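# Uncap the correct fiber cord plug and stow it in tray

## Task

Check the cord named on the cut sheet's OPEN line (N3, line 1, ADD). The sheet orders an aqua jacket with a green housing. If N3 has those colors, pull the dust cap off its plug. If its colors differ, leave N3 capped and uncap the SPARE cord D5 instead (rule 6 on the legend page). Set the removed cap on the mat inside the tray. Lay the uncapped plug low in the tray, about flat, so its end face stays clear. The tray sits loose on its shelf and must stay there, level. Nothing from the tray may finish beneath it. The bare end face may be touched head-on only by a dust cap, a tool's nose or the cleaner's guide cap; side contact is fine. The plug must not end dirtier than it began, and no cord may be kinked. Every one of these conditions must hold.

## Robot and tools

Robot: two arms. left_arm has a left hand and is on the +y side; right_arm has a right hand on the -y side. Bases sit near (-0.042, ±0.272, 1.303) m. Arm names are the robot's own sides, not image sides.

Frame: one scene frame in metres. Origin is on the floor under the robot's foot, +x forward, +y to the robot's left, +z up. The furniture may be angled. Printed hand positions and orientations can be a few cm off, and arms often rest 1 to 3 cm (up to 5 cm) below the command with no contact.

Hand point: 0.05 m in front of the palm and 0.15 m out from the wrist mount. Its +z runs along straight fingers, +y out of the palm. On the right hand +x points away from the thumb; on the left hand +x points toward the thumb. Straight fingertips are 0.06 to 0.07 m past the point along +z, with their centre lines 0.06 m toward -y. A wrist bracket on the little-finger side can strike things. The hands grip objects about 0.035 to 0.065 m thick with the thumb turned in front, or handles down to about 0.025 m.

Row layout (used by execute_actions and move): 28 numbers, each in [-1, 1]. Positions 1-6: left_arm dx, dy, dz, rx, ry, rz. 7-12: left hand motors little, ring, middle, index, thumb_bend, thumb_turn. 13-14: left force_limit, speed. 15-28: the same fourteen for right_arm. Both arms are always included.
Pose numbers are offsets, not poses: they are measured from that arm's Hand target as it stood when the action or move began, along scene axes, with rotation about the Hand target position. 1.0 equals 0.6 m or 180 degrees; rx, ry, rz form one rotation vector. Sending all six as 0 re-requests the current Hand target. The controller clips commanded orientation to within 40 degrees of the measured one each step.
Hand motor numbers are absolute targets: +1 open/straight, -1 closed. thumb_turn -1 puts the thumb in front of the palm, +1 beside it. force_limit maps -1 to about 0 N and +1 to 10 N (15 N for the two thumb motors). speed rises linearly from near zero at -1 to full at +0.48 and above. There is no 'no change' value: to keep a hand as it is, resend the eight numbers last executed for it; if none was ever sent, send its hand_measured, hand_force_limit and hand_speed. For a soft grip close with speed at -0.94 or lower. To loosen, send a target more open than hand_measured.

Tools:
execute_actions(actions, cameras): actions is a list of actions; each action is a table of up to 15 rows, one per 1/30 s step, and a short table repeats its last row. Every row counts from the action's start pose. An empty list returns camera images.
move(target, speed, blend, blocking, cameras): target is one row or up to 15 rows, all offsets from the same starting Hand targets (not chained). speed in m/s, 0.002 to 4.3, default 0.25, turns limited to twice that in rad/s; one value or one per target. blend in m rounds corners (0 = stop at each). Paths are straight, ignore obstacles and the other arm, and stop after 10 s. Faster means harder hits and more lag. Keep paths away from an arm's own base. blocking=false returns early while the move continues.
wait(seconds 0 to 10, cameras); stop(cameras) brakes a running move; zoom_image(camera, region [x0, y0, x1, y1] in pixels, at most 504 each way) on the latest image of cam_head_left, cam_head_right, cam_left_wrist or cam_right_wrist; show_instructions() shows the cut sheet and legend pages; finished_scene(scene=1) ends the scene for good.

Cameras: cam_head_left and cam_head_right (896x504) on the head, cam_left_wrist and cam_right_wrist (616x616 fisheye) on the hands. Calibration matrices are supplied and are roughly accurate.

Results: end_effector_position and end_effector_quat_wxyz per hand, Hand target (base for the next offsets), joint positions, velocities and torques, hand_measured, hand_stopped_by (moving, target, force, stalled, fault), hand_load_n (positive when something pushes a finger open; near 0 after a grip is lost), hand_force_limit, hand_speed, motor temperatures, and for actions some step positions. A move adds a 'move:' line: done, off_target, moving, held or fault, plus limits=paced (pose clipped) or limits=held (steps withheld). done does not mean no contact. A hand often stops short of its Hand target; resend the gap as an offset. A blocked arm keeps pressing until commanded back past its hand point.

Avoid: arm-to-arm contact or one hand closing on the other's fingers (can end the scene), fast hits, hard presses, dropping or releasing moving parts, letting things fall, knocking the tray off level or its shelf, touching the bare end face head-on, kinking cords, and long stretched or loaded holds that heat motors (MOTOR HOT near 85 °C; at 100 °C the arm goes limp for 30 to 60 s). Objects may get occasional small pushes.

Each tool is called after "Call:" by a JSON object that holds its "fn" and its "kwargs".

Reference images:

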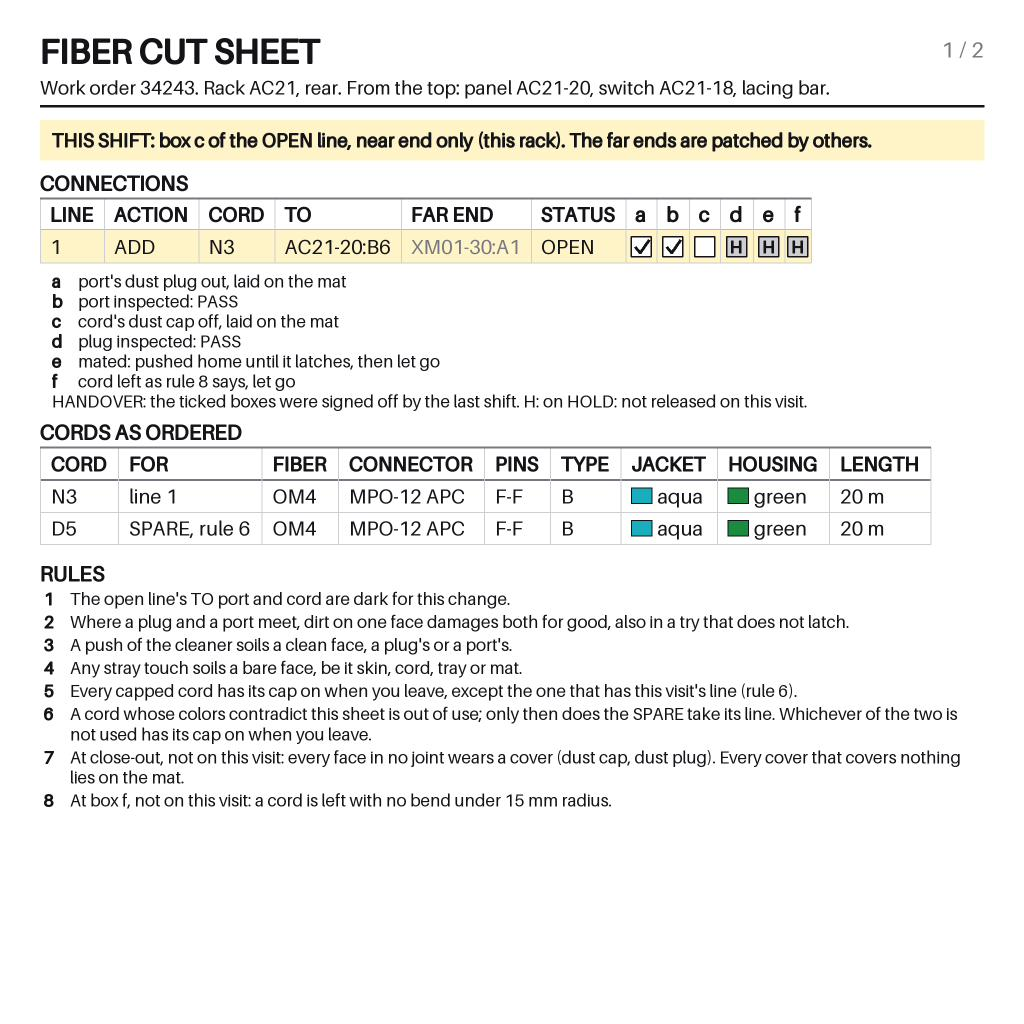

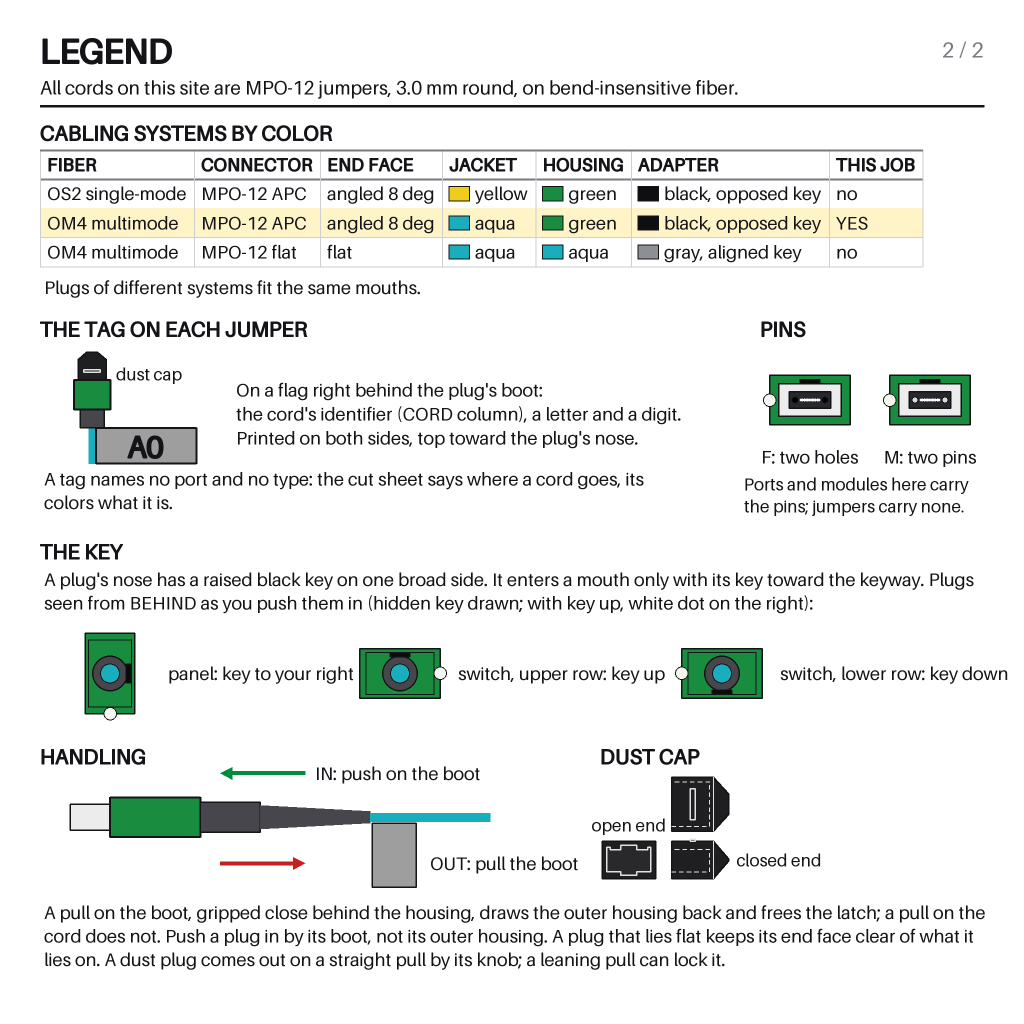

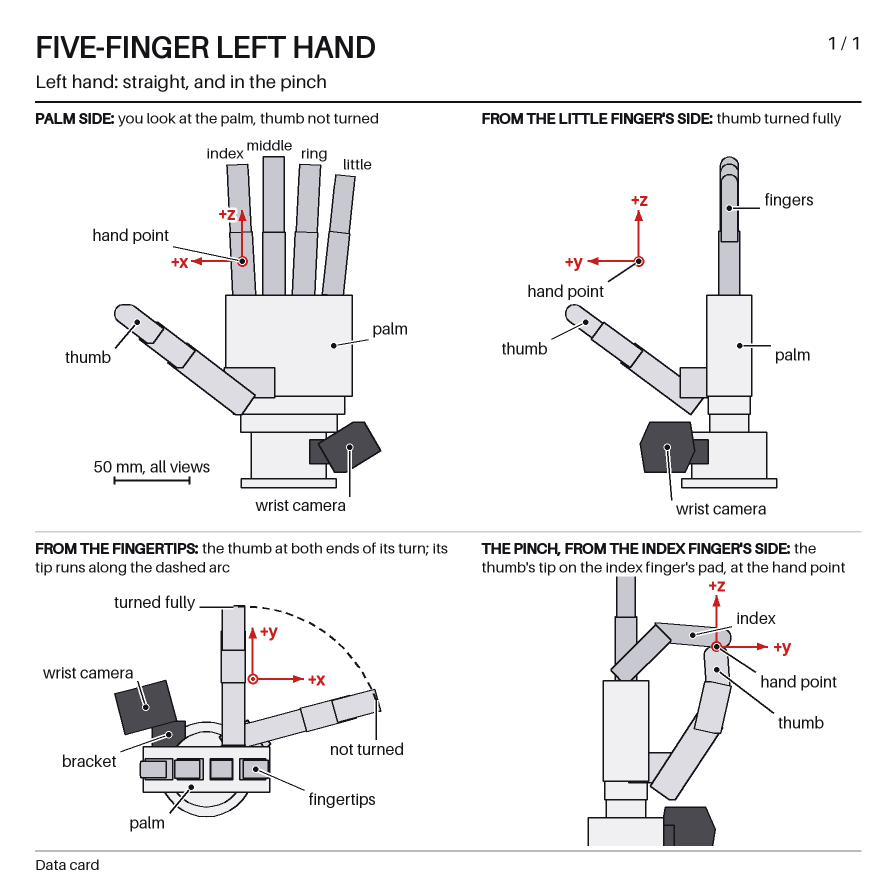

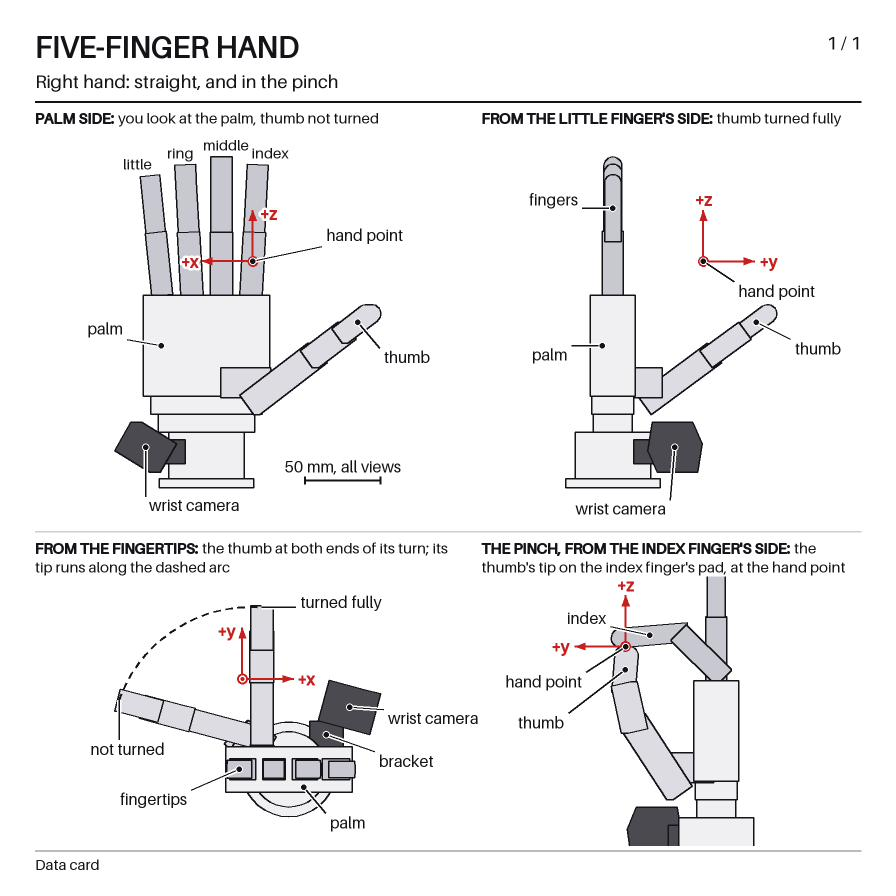

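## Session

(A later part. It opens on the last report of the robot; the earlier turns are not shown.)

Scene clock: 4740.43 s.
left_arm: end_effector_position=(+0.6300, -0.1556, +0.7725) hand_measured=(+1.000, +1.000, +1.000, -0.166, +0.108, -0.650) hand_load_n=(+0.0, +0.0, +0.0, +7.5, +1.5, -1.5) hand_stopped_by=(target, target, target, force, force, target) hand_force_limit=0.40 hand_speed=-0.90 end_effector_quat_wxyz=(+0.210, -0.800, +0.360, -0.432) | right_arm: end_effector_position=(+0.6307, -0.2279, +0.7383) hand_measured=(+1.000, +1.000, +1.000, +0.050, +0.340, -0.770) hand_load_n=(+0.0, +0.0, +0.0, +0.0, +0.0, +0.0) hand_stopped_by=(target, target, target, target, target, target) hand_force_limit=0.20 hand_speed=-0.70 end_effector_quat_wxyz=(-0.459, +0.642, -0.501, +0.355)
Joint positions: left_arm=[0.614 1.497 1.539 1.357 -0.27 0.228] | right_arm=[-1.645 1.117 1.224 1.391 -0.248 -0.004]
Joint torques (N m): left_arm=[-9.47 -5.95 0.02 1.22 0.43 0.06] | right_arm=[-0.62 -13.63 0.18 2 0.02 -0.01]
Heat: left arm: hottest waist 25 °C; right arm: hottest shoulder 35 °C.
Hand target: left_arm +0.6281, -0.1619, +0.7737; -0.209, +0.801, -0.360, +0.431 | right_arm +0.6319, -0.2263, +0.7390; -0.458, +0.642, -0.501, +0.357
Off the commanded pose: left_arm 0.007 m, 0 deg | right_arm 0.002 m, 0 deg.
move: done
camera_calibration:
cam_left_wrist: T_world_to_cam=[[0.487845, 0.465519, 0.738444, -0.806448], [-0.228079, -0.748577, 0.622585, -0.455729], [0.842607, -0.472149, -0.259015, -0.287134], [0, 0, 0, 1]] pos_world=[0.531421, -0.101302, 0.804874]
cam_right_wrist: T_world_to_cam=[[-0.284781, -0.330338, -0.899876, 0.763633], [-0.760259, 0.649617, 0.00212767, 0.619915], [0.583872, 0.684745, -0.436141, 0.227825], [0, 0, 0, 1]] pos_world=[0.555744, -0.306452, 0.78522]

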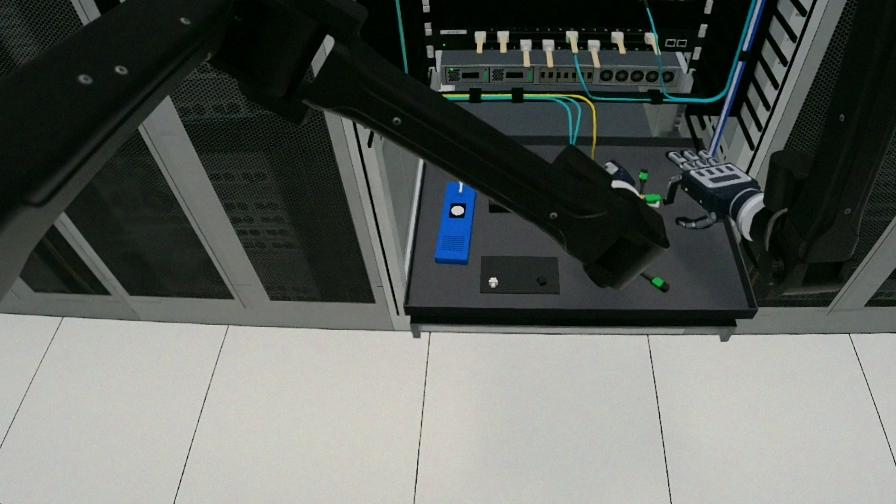

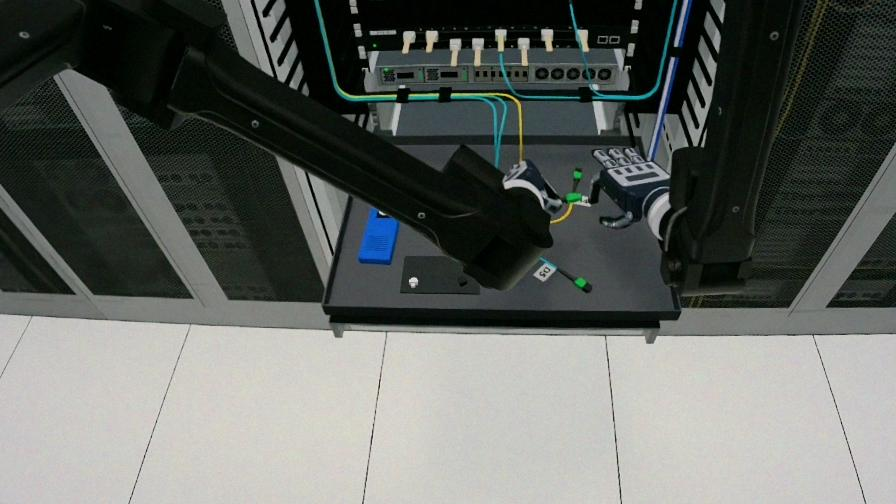

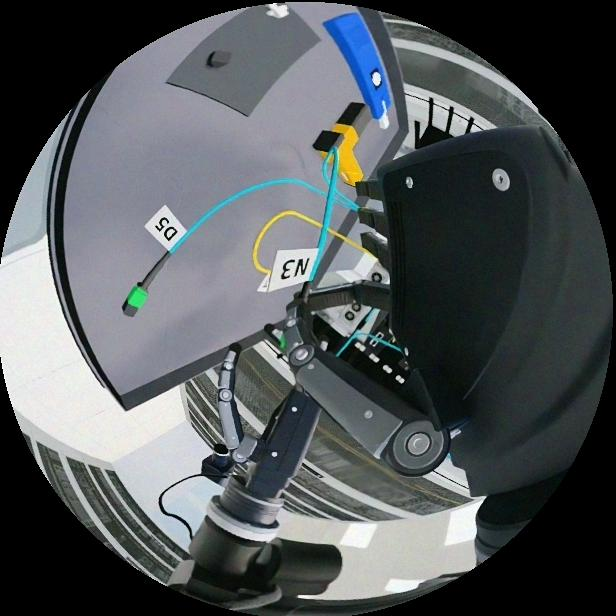

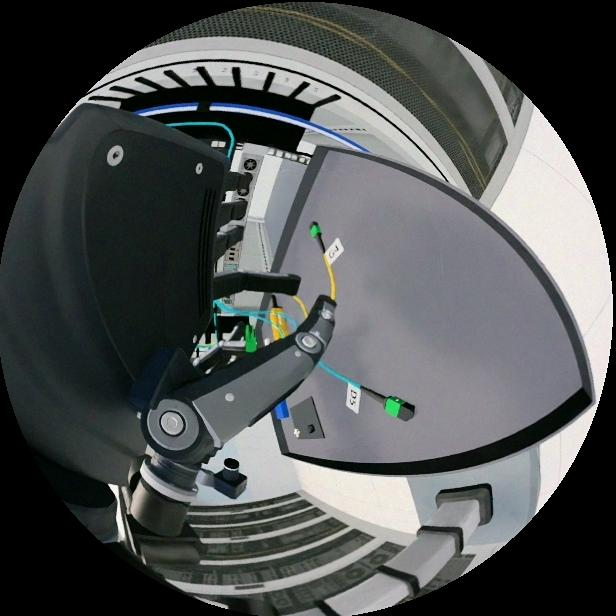

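Call:
{"fn": "move", "kwargs": {"target": [[0,0,0,0,0,0,1,1,1,-0.5,0.0,-0.65,0.4,-0.9,0.02,0,0.003,0,0,0,1,1,1,0.08,0.36,-0.77,0.2,-0.7]], "speed": 0.05}}

Scene clock: 4806.37 s.
left_arm: end_effector_position=(+0.6300, -0.1556, +0.7725) hand_measured=(+1.000, +1.000, +1.000, -0.166, +0.108, -0.650) hand_load_n=(+0.0, +0.0, +0.0, +7.5, +1.5, -1.0) hand_stopped_by=(target, target, target, force, force, target) hand_force_limit=0.40 hand_speed=-0.90 end_effector_quat_wxyz=(+0.210, -0.800, +0.360, -0.432) | right_arm: end_effector_position=(+0.6329, -0.2283, +0.7336) hand_measured=(+1.000, +1.000, +1.000, +0.080, +0.360, -0.770) hand_load_n=(+0.0, -0.5, +0.0, +0.0, +0.0, +0.0) hand_stopped_by=(target, target, target, target, target, target) hand_force_limit=0.20 hand_speed=-0.70 end_effector_quat_wxyz=(-0.454, +0.645, -0.506, +0.350)
Joint positions: left_arm=[0.614 1.497 1.539 1.357 -0.27 0.228] | right_arm=[-1.645 1.117 1.236 1.36 -0.247 -0.005]
Joint torques (N m): left_arm=[-9.29 -6.3 0.01 1.16 0.42 0.08] | right_arm=[-0.62 -14.21 1.13 2.07 0.02 -0.01]
Heat: left arm: hottest waist 26 °C; right arm: hottest shoulder 36 °C.
Hand target: left_arm +0.6281, -0.1619, +0.7737; -0.209, +0.801, -0.360, +0.431 | right_arm +0.6441, -0.2263, +0.7409; -0.458, +0.642, -0.501, +0.357
Off the commanded pose: left_arm 0.007 m, 0 deg | right_arm 0.013 m, 1 deg.
move: off_target (right_arm)

Call:
{"fn": "execute_actions", "kwargs": {"actions": [[[0,0,0,0,0,0,1,1,1,-0.5,0,-0.65,0.4,-0.9,0.03,0,0.04,0,0,0,1,1,1,0.08,0.36,-0.77,0.2,-0.7],[0,0,0,0,0,0,1,1,1,-0.5,0,-0.65,0.4,-0.9,0.03,0,0.04,0,0,0,1,1,1,0.08,0.36,-0.77,0.2,-0.7],[0,0,0,0,0,0,1,1,1,-0.5,0,-0.65,0.4,-0.9,0.03,0,0.04,0,0,0,1,1,1,0.08,0.36,-0.77,0.2,-0.7],[0,0,0,0,0,0,1,1,1,-0.5,0,-0.65,0.4,-0.9,-0.03,0,-0.03,0,0,0,1,1,1,0.08,0.36,-0.77,0.2,-0.7],[0,0,0,0,0,0,1,1,1,-0.5,0,-0.65,0.4,-0.9,-0.03,0,-0.03,0,0,0,1,1,1,0.08,0.36,-0.77,0.2,-0.7],[0,0,0,0,0,0,1,1,1,-0.5,0,-0.65,0.4,-0.9,-0.03,0,-0.03,0,0,0,1,1,1,0.08,0.36,-0.77,0.2,-0.7],[0,0,0,0,0,0,1,1,1,-0.5,0,-0.65,0.4,-0.9,0.025,0,0.03,0,0,0,1,1,1,0.08,0.36,-0.77,0.2,-0.7],[0,0,0,0,0,0,1,1,1,-0.5,0,-0.65,0.4,-0.9,0.025,0,0.03,0,0,0,1,1,1,0.08,0.36,-0.77,0.2,-0.7],[0,0,0,0,0,0,1,1,1,-0.5,0,-0.65,0.4,-0.9,-0.02,0,-0.02,0,0,0,1,1,1,0.08,0.36,-0.77,0.2,-0.7],[0,0,0,0,0,0,1,1,1,-0.5,0,-0.65,0.4,-0.9,-0.02,0,-0.02,0,0,0,1,1,1,0.08,0.36,-0.77,0.2,-0.7],[0,0,0,0,0,0,1,1,1,-0.5,0,-0.65,0.4,-0.9,0.015,0,0.015,0,0,0,1,1,1,0.08,0.36,-0.77,0.2,-0.7],[0,0,0,0,0,0,1,1,1,-0.5,0,-0.65,0.4,-0.9,0.0,0,0.0,0,0,0,1,1,1,0.08,0.36,-0.77,0.2,-0.7]]]}}

Scene clock: 4829.77 s.
left_arm: end_effector_position=(+0.6300, -0.1556, +0.7725) hand_measured=(+1.000, +1.000, +1.000, -0.166, +0.108, -0.650) hand_load_n=(+0.0, +0.0, +0.0, +7.5, +2.0, -1.5) hand_stopped_by=(target, target, target, force, force, target) hand_force_limit=0.40 hand_speed=-0.90 end_effector_quat_wxyz=(+0.210, -0.800, +0.360, -0.432) | right_arm: end_effector_position=(+0.6363, -0.2280, +0.7351) hand_measured=(+1.000, +1.000, +1.000, +0.080, +0.360, -0.770) hand_load_n=(+0.0, +0.0, +0.0, +0.0, +0.0, +0.0) hand_stopped_by=(target, target, target, target, target, target) hand_force_limit=0.20 hand_speed=-0.70 end_effector_quat_wxyz=(-0.454, +0.645, -0.506, +0.349)
Joint positions: left_arm=[0.614 1.497 1.539 1.357 -0.27 0.228] | right_arm=[-1.645 1.111 1.24 1.348 -0.247 -0.005]
Joint torques (N m): left_arm=[-9.47 -6.07 0.03 1.25 0.44 0.06] | right_arm=[-0.62 -13.92 0.96 2.47 0.01 -0.01]
Heat: left arm: hottest waist 26 °C; right arm: hottest shoulder 37 °C.
Hand target: left_arm +0.6281, -0.1619, +0.7737; -0.209, +0.801, -0.360, +0.431 | right_arm +0.6440, -0.2262, +0.7409; -0.458, +0.642, -0.501, +0.357
Off the commanded pose: left_arm 0.007 m, 0 deg | right_arm 0.010 m, 1 deg.
Step readings (end_effector_position of left_arm | right_arm):
0: (+0.6300, -0.1556, +0.7725) | (+0.6329, -0.2283, +0.7335)
1: (+0.6300, -0.1556, +0.7725) | (+0.6328, -0.2283, +0.7333)
2: (+0.6300, -0.1556, +0.7725) | (+0.6328, -0.2283, +0.7331)
4: (+0.6300, -0.1556, +0.7725) | (+0.6333, -0.2284, +0.7327)
8: (+0.6300, -0.1556, +0.7725) | (+0.6363, -0.2280, +0.7351)
15: (+0.6300, -0.1556, +0.7725) | (+0.6363, -0.2280, +0.7351)

Call:
{"fn": "move", "kwargs": {"target": [[0,0,0,0,0,0,1,1,1,-0.5,0.0,-0.65,0.4,-0.9,-0.006,0.036,0.036,0,0,0,1,1,1,0.08,0.36,-0.77,0.2,-0.7]], "speed": 0.05, "cameras": ["all"]}}

Call:
{"fn": "zoom_image", "kwargs": {"camera": "cam_right_wrist", "region": [220, 240, 360, 380]}}

Call:
{"fn": "zoom_image", "kwargs": {"camera": "cam_head_right", "region": [540, 150, 640, 250]}}

Call:
{"fn": "zoom_image", "kwargs": {"camera": "cam_left_wrist", "region": [220, 280, 340, 400]}}

Scene clock: 4842.07 s.
left_arm: end_effector_position=(+0.6300, -0.1556, +0.7725) hand_measured=(+1.000, +1.000, +1.000, -0.166, +0.108, -0.650) hand_load_n=(+0.0, -0.5, +0.0, +7.5, +1.5, -1.0) hand_stopped_by=(target, target, target, force, force, target) hand_force_limit=0.40 hand_speed=-0.90 end_effector_quat_wxyz=(+0.210, -0.800, +0.360, -0.432) | right_arm: end_effector_position=(+0.6315, -0.2063, +0.7510) hand_measured=(+1.000, +1.000, +1.000, +0.080, +0.360, -0.770) hand_load_n=(+0.0, +0.0, +0.0, +0.0, +0.0, +0.5) hand_stopped_by=(target, target, target, target, target, target) hand_force_limit=0.20 hand_speed=-0.70 end_effector_quat_wxyz=(-0.455, +0.645, -0.505, +0.350)
Joint positions: left_arm=[0.614 1.497 1.539 1.357 -0.27 0.228] | right_arm=[-1.573 1.068 1.186 1.345 -0.241 -0.078]
Joint torques (N m): left_arm=[-9.35 -6.12 0.06 1.24 0.44 0.07] | right_arm=[0.09 -15.03 -0.08 1.99 -0.03 -0.04]
Heat: left arm: hottest waist 26 °C; right arm: hottest shoulder 37 °C.
Hand target: left_arm +0.6281, -0.1619, +0.7737; -0.209, +0.801, -0.360, +0.431 | right_arm +0.6403, -0.2047, +0.7624; -0.458, +0.642, -0.501, +0.357
Off the commanded pose: left_arm 0.007 m, 0 deg | right_arm 0.015 m, 1 deg.
move: off_target (right_arm)
camera_calibration:
cam_left_wrist: T_world_to_cam=[[0.487845, 0.465519, 0.738444, -0.806448], [-0.228079, -0.748577, 0.622585, -0.455729], [0.842607, -0.472149, -0.259015, -0.287134], [0, 0, 0, 1]] pos_world=[0.531421, -0.101302, 0.804874]
cam_right_wrist: T_world_to_cam=[[-0.298983, -0.330578, -0.895169, 0.787799], [-0.759819, 0.649989, 0.0137416, 0.59751], [0.577307, 0.684275, -0.445515, 0.229301], [0, 0, 0, 1]] pos_world=[0.557162, -0.284851, 0.799159]

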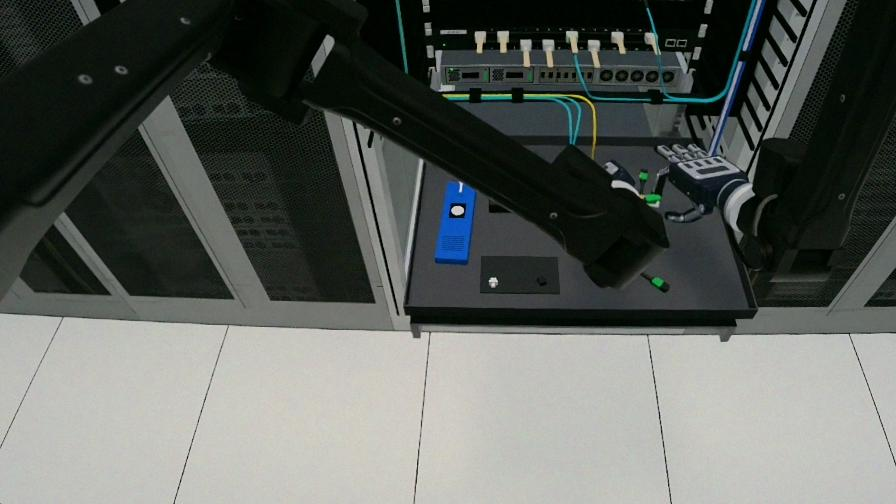

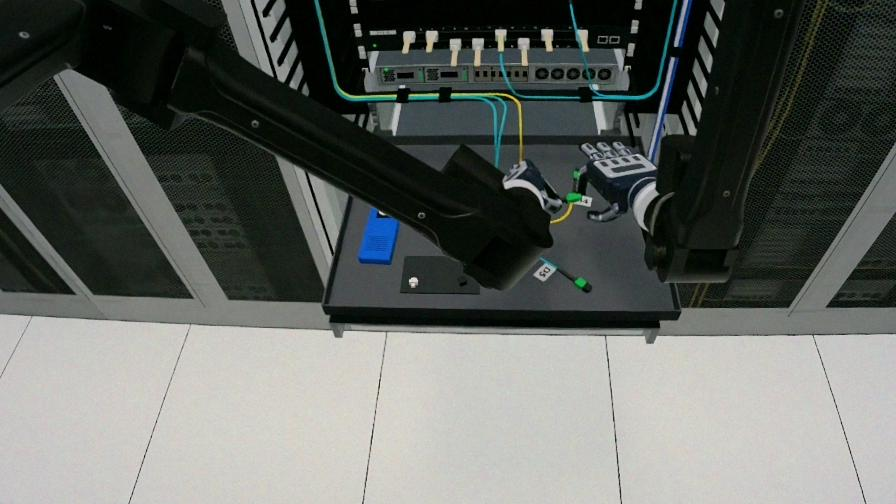

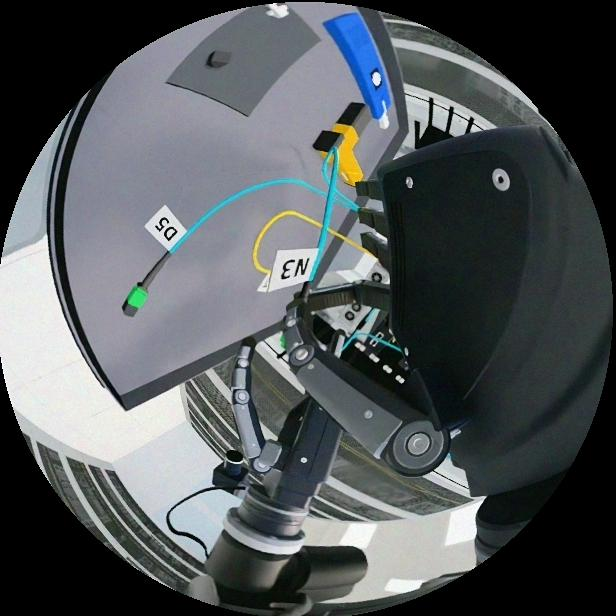

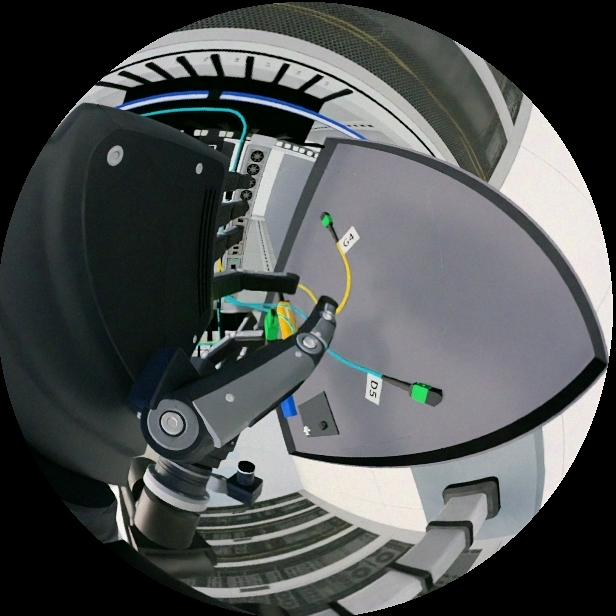

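Scaled by 3.600 from the camera's 616x616 image, which has a finer 880x880 frame.

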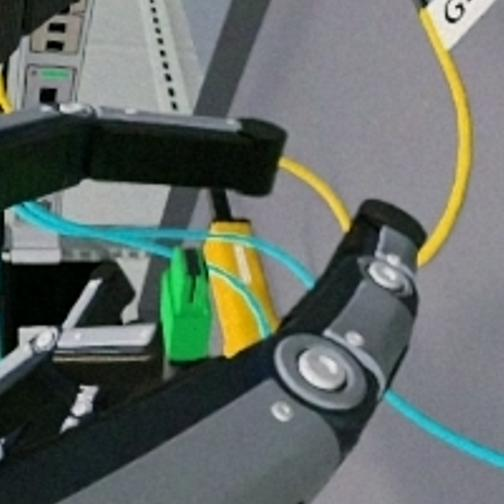

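Scaled by 5.040 from the camera's 896x504 image, which has a finer 1280x720 frame.

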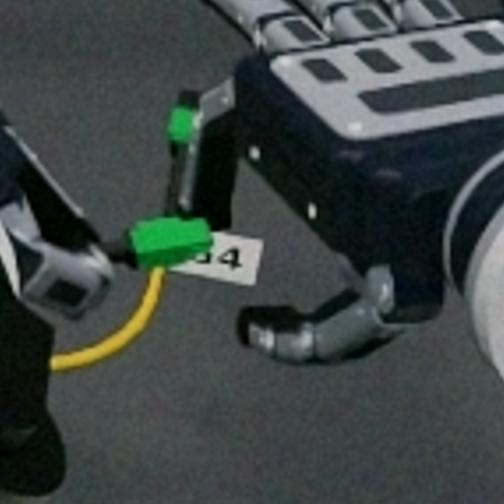

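Scaled by 4.200 from the camera's 616x616 image, which has a finer 880x880 frame.

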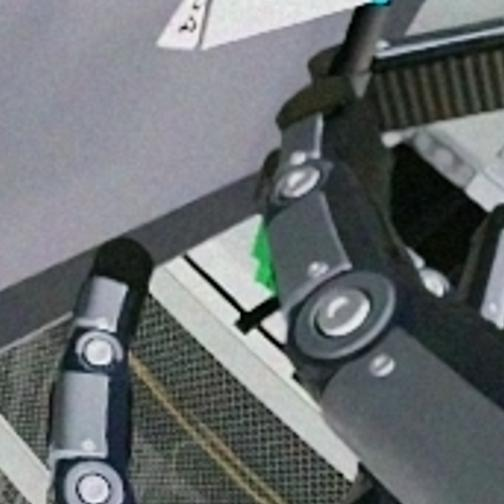

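Call:
{"fn": "zoom_image", "kwargs": {"camera": "cam_head_left", "region": [630, 165, 700, 235]}}

Call:
{"fn": "zoom_image", "kwargs": {"camera": "cam_head_right", "region": [550, 165, 620, 235]}}

Call:
{"fn": "zoom_image", "kwargs": {"camera": "cam_right_wrist", "region": [250, 290, 310, 350]}}

Scaled by 7.200 from the camera's 896x504 image, which has a finer 1280x720 frame.

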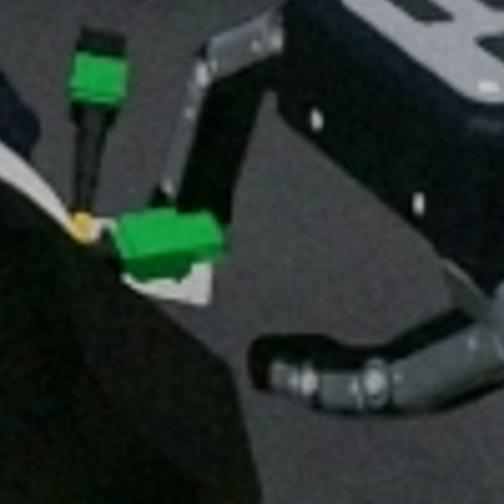

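Scaled by 7.200 from the camera's 896x504 image, which has a finer 1280x720 frame.

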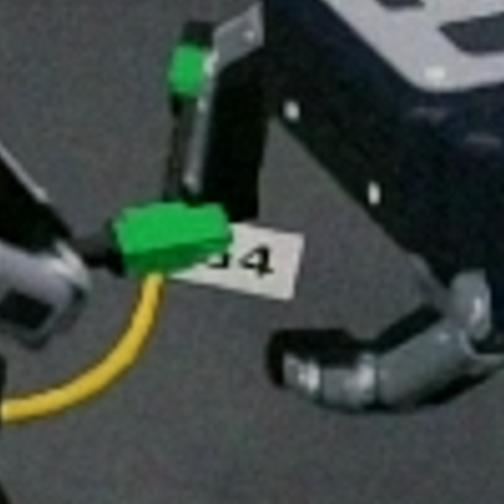

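Scaled by 8.400 from the camera's 616x616 image, which has a finer 880x880 frame.

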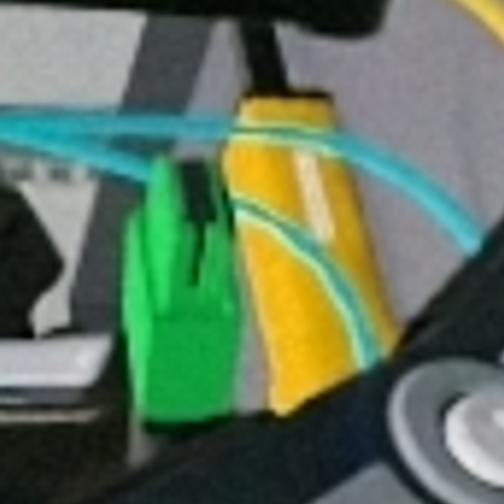

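Call:
{"fn": "move", "kwargs": {"target": [[0,0,0,0,0,0,1,1,1,-0.5,0.0,-0.65,0.4,-0.9,-0.008,0,0.03,0,0,0,1,1,1,0.08,0.36,-0.77,0.2,-0.7]], "speed": 0.05, "cameras": ["cam_head_left","cam_head_right","cam_left_wrist","cam_right_wrist"]}}

Call:
{"fn": "zoom_image", "kwargs": {"camera": "cam_head_left", "region": [630, 165, 700, 235]}}

Call:
{"fn": "zoom_image", "kwargs": {"camera": "cam_head_right", "region": [550, 165, 620, 235]}}

Call:
{"fn": "zoom_image", "kwargs": {"camera": "cam_right_wrist", "region": [250, 250, 340, 340]}}

Call:
{"fn": "zoom_image", "kwargs": {"camera": "cam_left_wrist", "region": [220, 280, 340, 400]}}

Scene clock: 4918.30 s.
left_arm: end_effector_position=(+0.6300, -0.1556, +0.7725) hand_measured=(+1.000, +1.000, +1.000, -0.166, +0.108, -0.650) hand_load_n=(+0.0, -0.5, +0.0, +7.5, +1.5, -1.5) hand_stopped_by=(target, target, target, force, force, target) hand_force_limit=0.40 hand_speed=-0.90 end_effector_quat_wxyz=(+0.210, -0.800, +0.360, -0.432) | right_arm: end_effector_position=(+0.6257, -0.2062, +0.7671) hand_measured=(+1.000, +1.000, +1.000, +0.080, +0.360, -0.770) hand_load_n=(+0.0, +0.0, -0.5, +0.0, +0.0, +0.0) hand_stopped_by=(target, target, target, target, target, target) hand_force_limit=0.20 hand_speed=-0.70 end_effector_quat_wxyz=(-0.453, +0.646, -0.506, +0.348)
Joint positions: left_arm=[0.614 1.497 1.539 1.357 -0.27 0.228] | right_arm=[-1.573 1.023 1.133 1.345 -0.241 -0.079]
Joint torques (N m): left_arm=[-9.35 -5.95 0.05 1.18 0.42 0.07] | right_arm=[0.03 -14.92 -0.14 2.28 -0.03 -0.02]
Heat: left arm: hottest waist 26 °C; right arm: hottest shoulder 36 °C.
Hand target: left_arm +0.6281, -0.1619, +0.7737; -0.209, +0.801, -0.360, +0.431 | right_arm +0.6355, -0.2047, +0.7804; -0.458, +0.642, -0.501, +0.357
Off the commanded pose: left_arm 0.007 m, 0 deg | right_arm 0.017 m, 1 deg.
move: off_target (right_arm)
camera_calibration:
cam_left_wrist: T_world_to_cam=[[0.487845, 0.465519, 0.738444, -0.806448], [-0.228079, -0.748577, 0.622585, -0.455729], [0.842607, -0.472149, -0.259015, -0.287134], [0, 0, 0, 1]] pos_world=[0.531421, -0.101302, 0.804874]
cam_right_wrist: T_world_to_cam=[[-0.305646, -0.33083, -0.892822, 0.802941], [-0.759816, 0.649851, 0.0193153, 0.588543], [0.573811, 0.684285, -0.449994, 0.245252], [0, 0, 0, 1]] pos_world=[0.551872, -0.284651, 0.815878]

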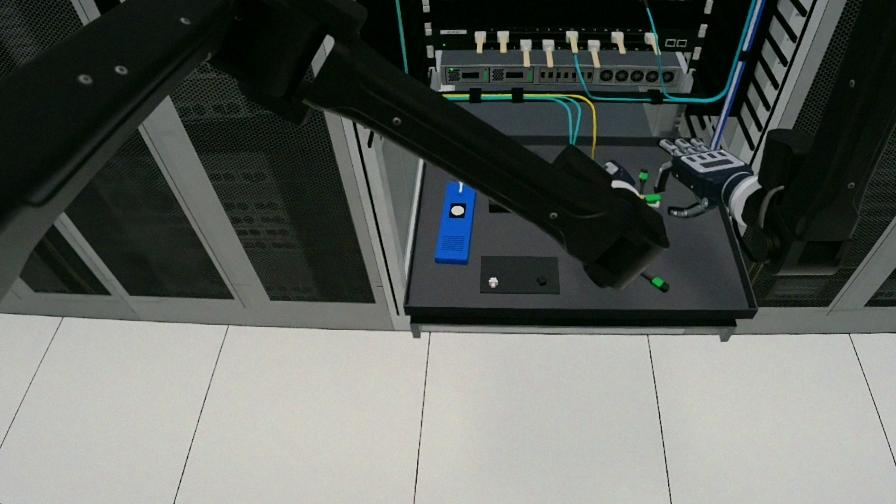

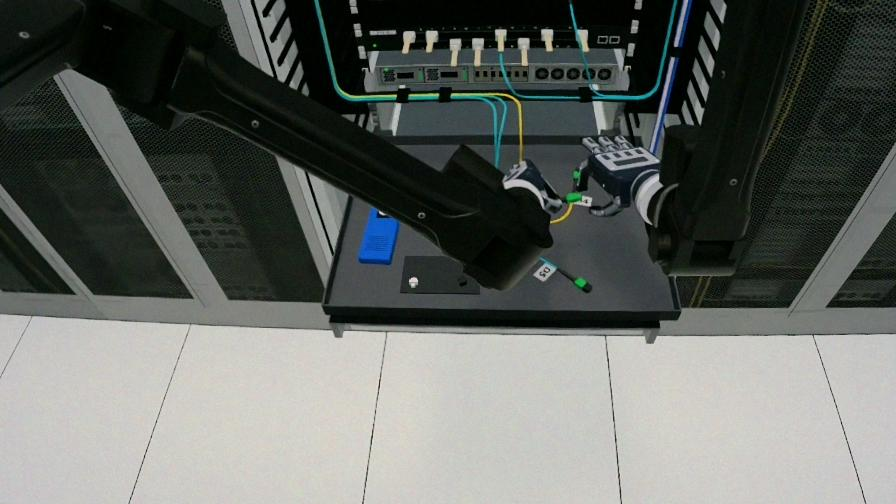

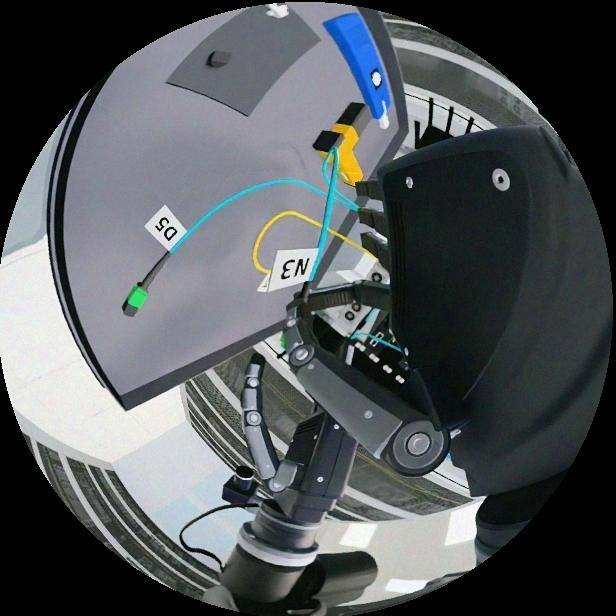

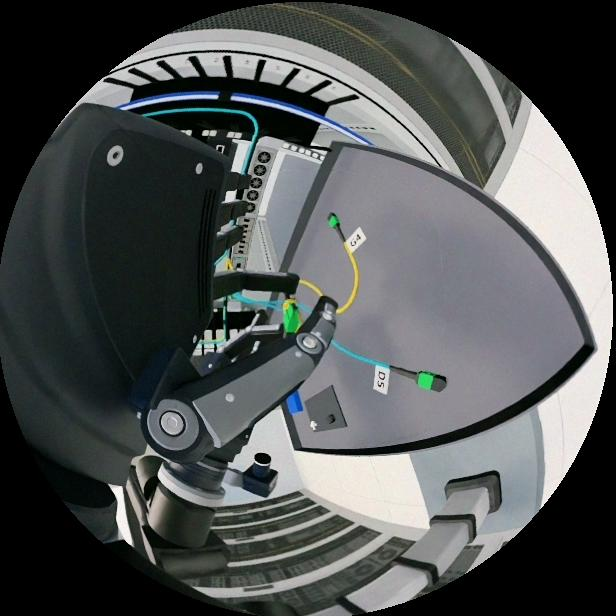

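Scaled by 7.200 from the camera's 896x504 image, which has a finer 1280x720 frame.

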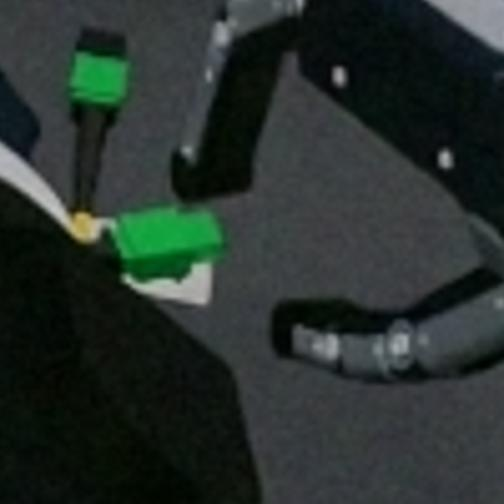

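Scaled by 7.200 from the camera's 896x504 image, which has a finer 1280x720 frame.

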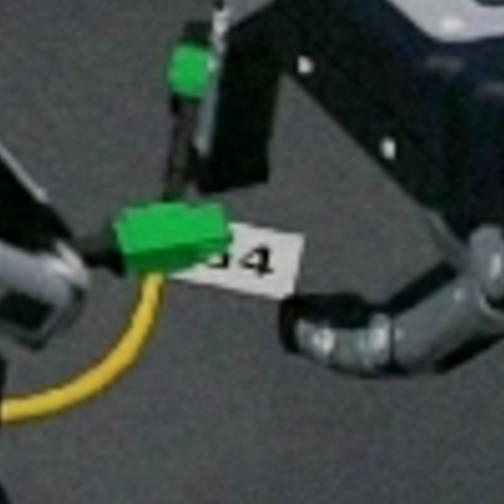

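Scaled by 5.600 from the camera's 616x616 image, which has a finer 880x880 frame.

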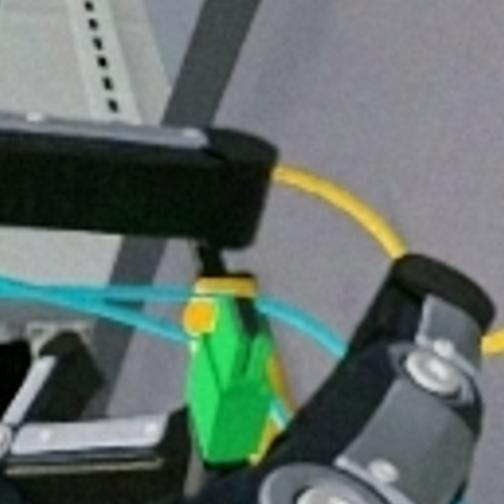

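Scaled by 4.200 from the camera's 616x616 image, which has a finer 880x880 frame.

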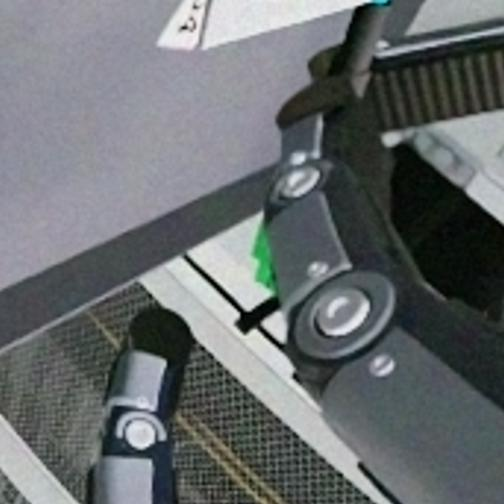

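Call:
{"fn": "execute_actions", "kwargs": {"actions": [[[0,0,0,0,0,0,1,1,1,-0.5,0,-0.65,0.4,-0.9,0.027,0,0.035,0,0,0,1,1,1,0.08,0.36,-0.77,0.2,-0.7],[0,0,0,0,0,0,1,1,1,-0.5,0,-0.65,0.4,-0.9,0.027,0,0.035,0,0,0,1,1,1,0.08,0.36,-0.77,0.2,-0.7],[0,0,0,0,0,0,1,1,1,-0.5,0,-0.65,0.4,-0.9,0.027,0,0.035,0,0,0,1,1,1,0.08,0.36,-0.77,0.2,-0.7],[0,0,0,0,0,0,1,1,1,-0.5,0,-0.65,0.4,-0.9,-0.023,0,-0.037,0,0,0,1,1,1,0.08,0.36,-0.77,0.2,-0.7],[0,0,0,0,0,0,1,1,1,-0.5,0,-0.65,0.4,-0.9,-0.023,0,-0.037,0,0,0,1,1,1,0.08,0.36,-0.77,0.2,-0.7],[0,0,0,0,0,0,1,1,1,-0.5,0,-0.65,0.4,-0.9,-0.023,0,-0.037,0,0,0,1,1,1,0.08,0.36,-0.77,0.2,-0.7],[0,0,0,0,0,0,1,1,1,-0.5,0,-0.65,0.4,-0.9,0.022,0,0.025,0,0,0,1,1,1,0.08,0.36,-0.77,0.2,-0.7],[0,0,0,0,0,0,1,1,1,-0.5,0,-0.65,0.4,-0.9,0.022,0,0.025,0,0,0,1,1,1,0.08,0.36,-0.77,0.2,-0.7],[0,0,0,0,0,0,1,1,1,-0.5,0,-0.65,0.4,-0.9,-0.013,0,-0.027,0,0,0,1,1,1,0.08,0.36,-0.77,0.2,-0.7],[0,0,0,0,0,0,1,1,1,-0.5,0,-0.65,0.4,-0.9,-0.013,0,-0.027,0,0,0,1,1,1,0.08,0.36,-0.77,0.2,-0.7],[0,0,0,0,0,0,1,1,1,-0.5,0,-0.65,0.4,-0.9,0.012,0,0.01,0,0,0,1,1,1,0.08,0.36,-0.77,0.2,-0.7],[0,0,0,0,0,0,1,1,1,-0.5,0,-0.65,0.4,-0.9,-0.003,0,-0.007,0,0,0,1,1,1,0.08,0.36,-0.77,0.2,-0.7]]]}}

Scene clock: 4942.13 s.
left_arm: end_effector_position=(+0.6300, -0.1556, +0.7725) hand_measured=(+1.000, +1.000, +1.000, -0.166, +0.108, -0.650) hand_load_n=(+0.0, +0.0, +0.0, +8.0, +1.5, -1.0) hand_stopped_by=(target, target, target, force, force, target) hand_force_limit=0.40 hand_speed=-0.90 end_effector_quat_wxyz=(+0.210, -0.800, +0.360, -0.432) | right_arm: end_effector_position=(+0.6310, -0.2062, +0.7729) hand_measured=(+1.000, +1.000, +1.000, +0.080, +0.360, -0.770) hand_load_n=(+0.0, +0.0, +0.0, +0.0, +0.0, +0.0) hand_stopped_by=(target, target, target, target, target, target) hand_force_limit=0.20 hand_speed=-0.70 end_effector_quat_wxyz=(-0.455, +0.645, -0.505, +0.350)
Joint positions: left_arm=[0.614 1.497 1.539 1.357 -0.27 0.228] | right_arm=[-1.573 1.009 1.133 1.338 -0.241 -0.079]
Joint torques (N m): left_arm=[-9.35 -6.18 0.05 1.2 0.42 0.08] | right_arm=[0.03 -13.33 0.44 2.85 -0.03 -0.02]
Heat: left arm: hottest waist 26 °C; right arm: hottest shoulder 39 °C.
Hand target: left_arm +0.6281, -0.1619, +0.7737; -0.209, +0.801, -0.360, +0.431 | right_arm +0.6338, -0.2047, +0.7763; -0.458, +0.642, -0.501, +0.357
Off the commanded pose: left_arm 0.007 m, 0 deg | right_arm 0.005 m, 1 deg.
Step readings (end_effector_position of left_arm | right_arm):
0: (+0.6300, -0.1556, +0.7725) | (+0.6257, -0.2062, +0.7671)
1: (+0.6300, -0.1556, +0.7725) | (+0.6259, -0.2062, +0.7673)
2: (+0.6300, -0.1556, +0.7725) | (+0.6261, -0.2062, +0.7677)
4: (+0.6300, -0.1556, +0.7725) | (+0.6263, -0.2062, +0.7694)
8: (+0.6300, -0.1556, +0.7725) | (+0.6310, -0.2062, +0.7729)
15: (+0.6300, -0.1556, +0.7725) | (+0.6310, -0.2062, +0.7729)


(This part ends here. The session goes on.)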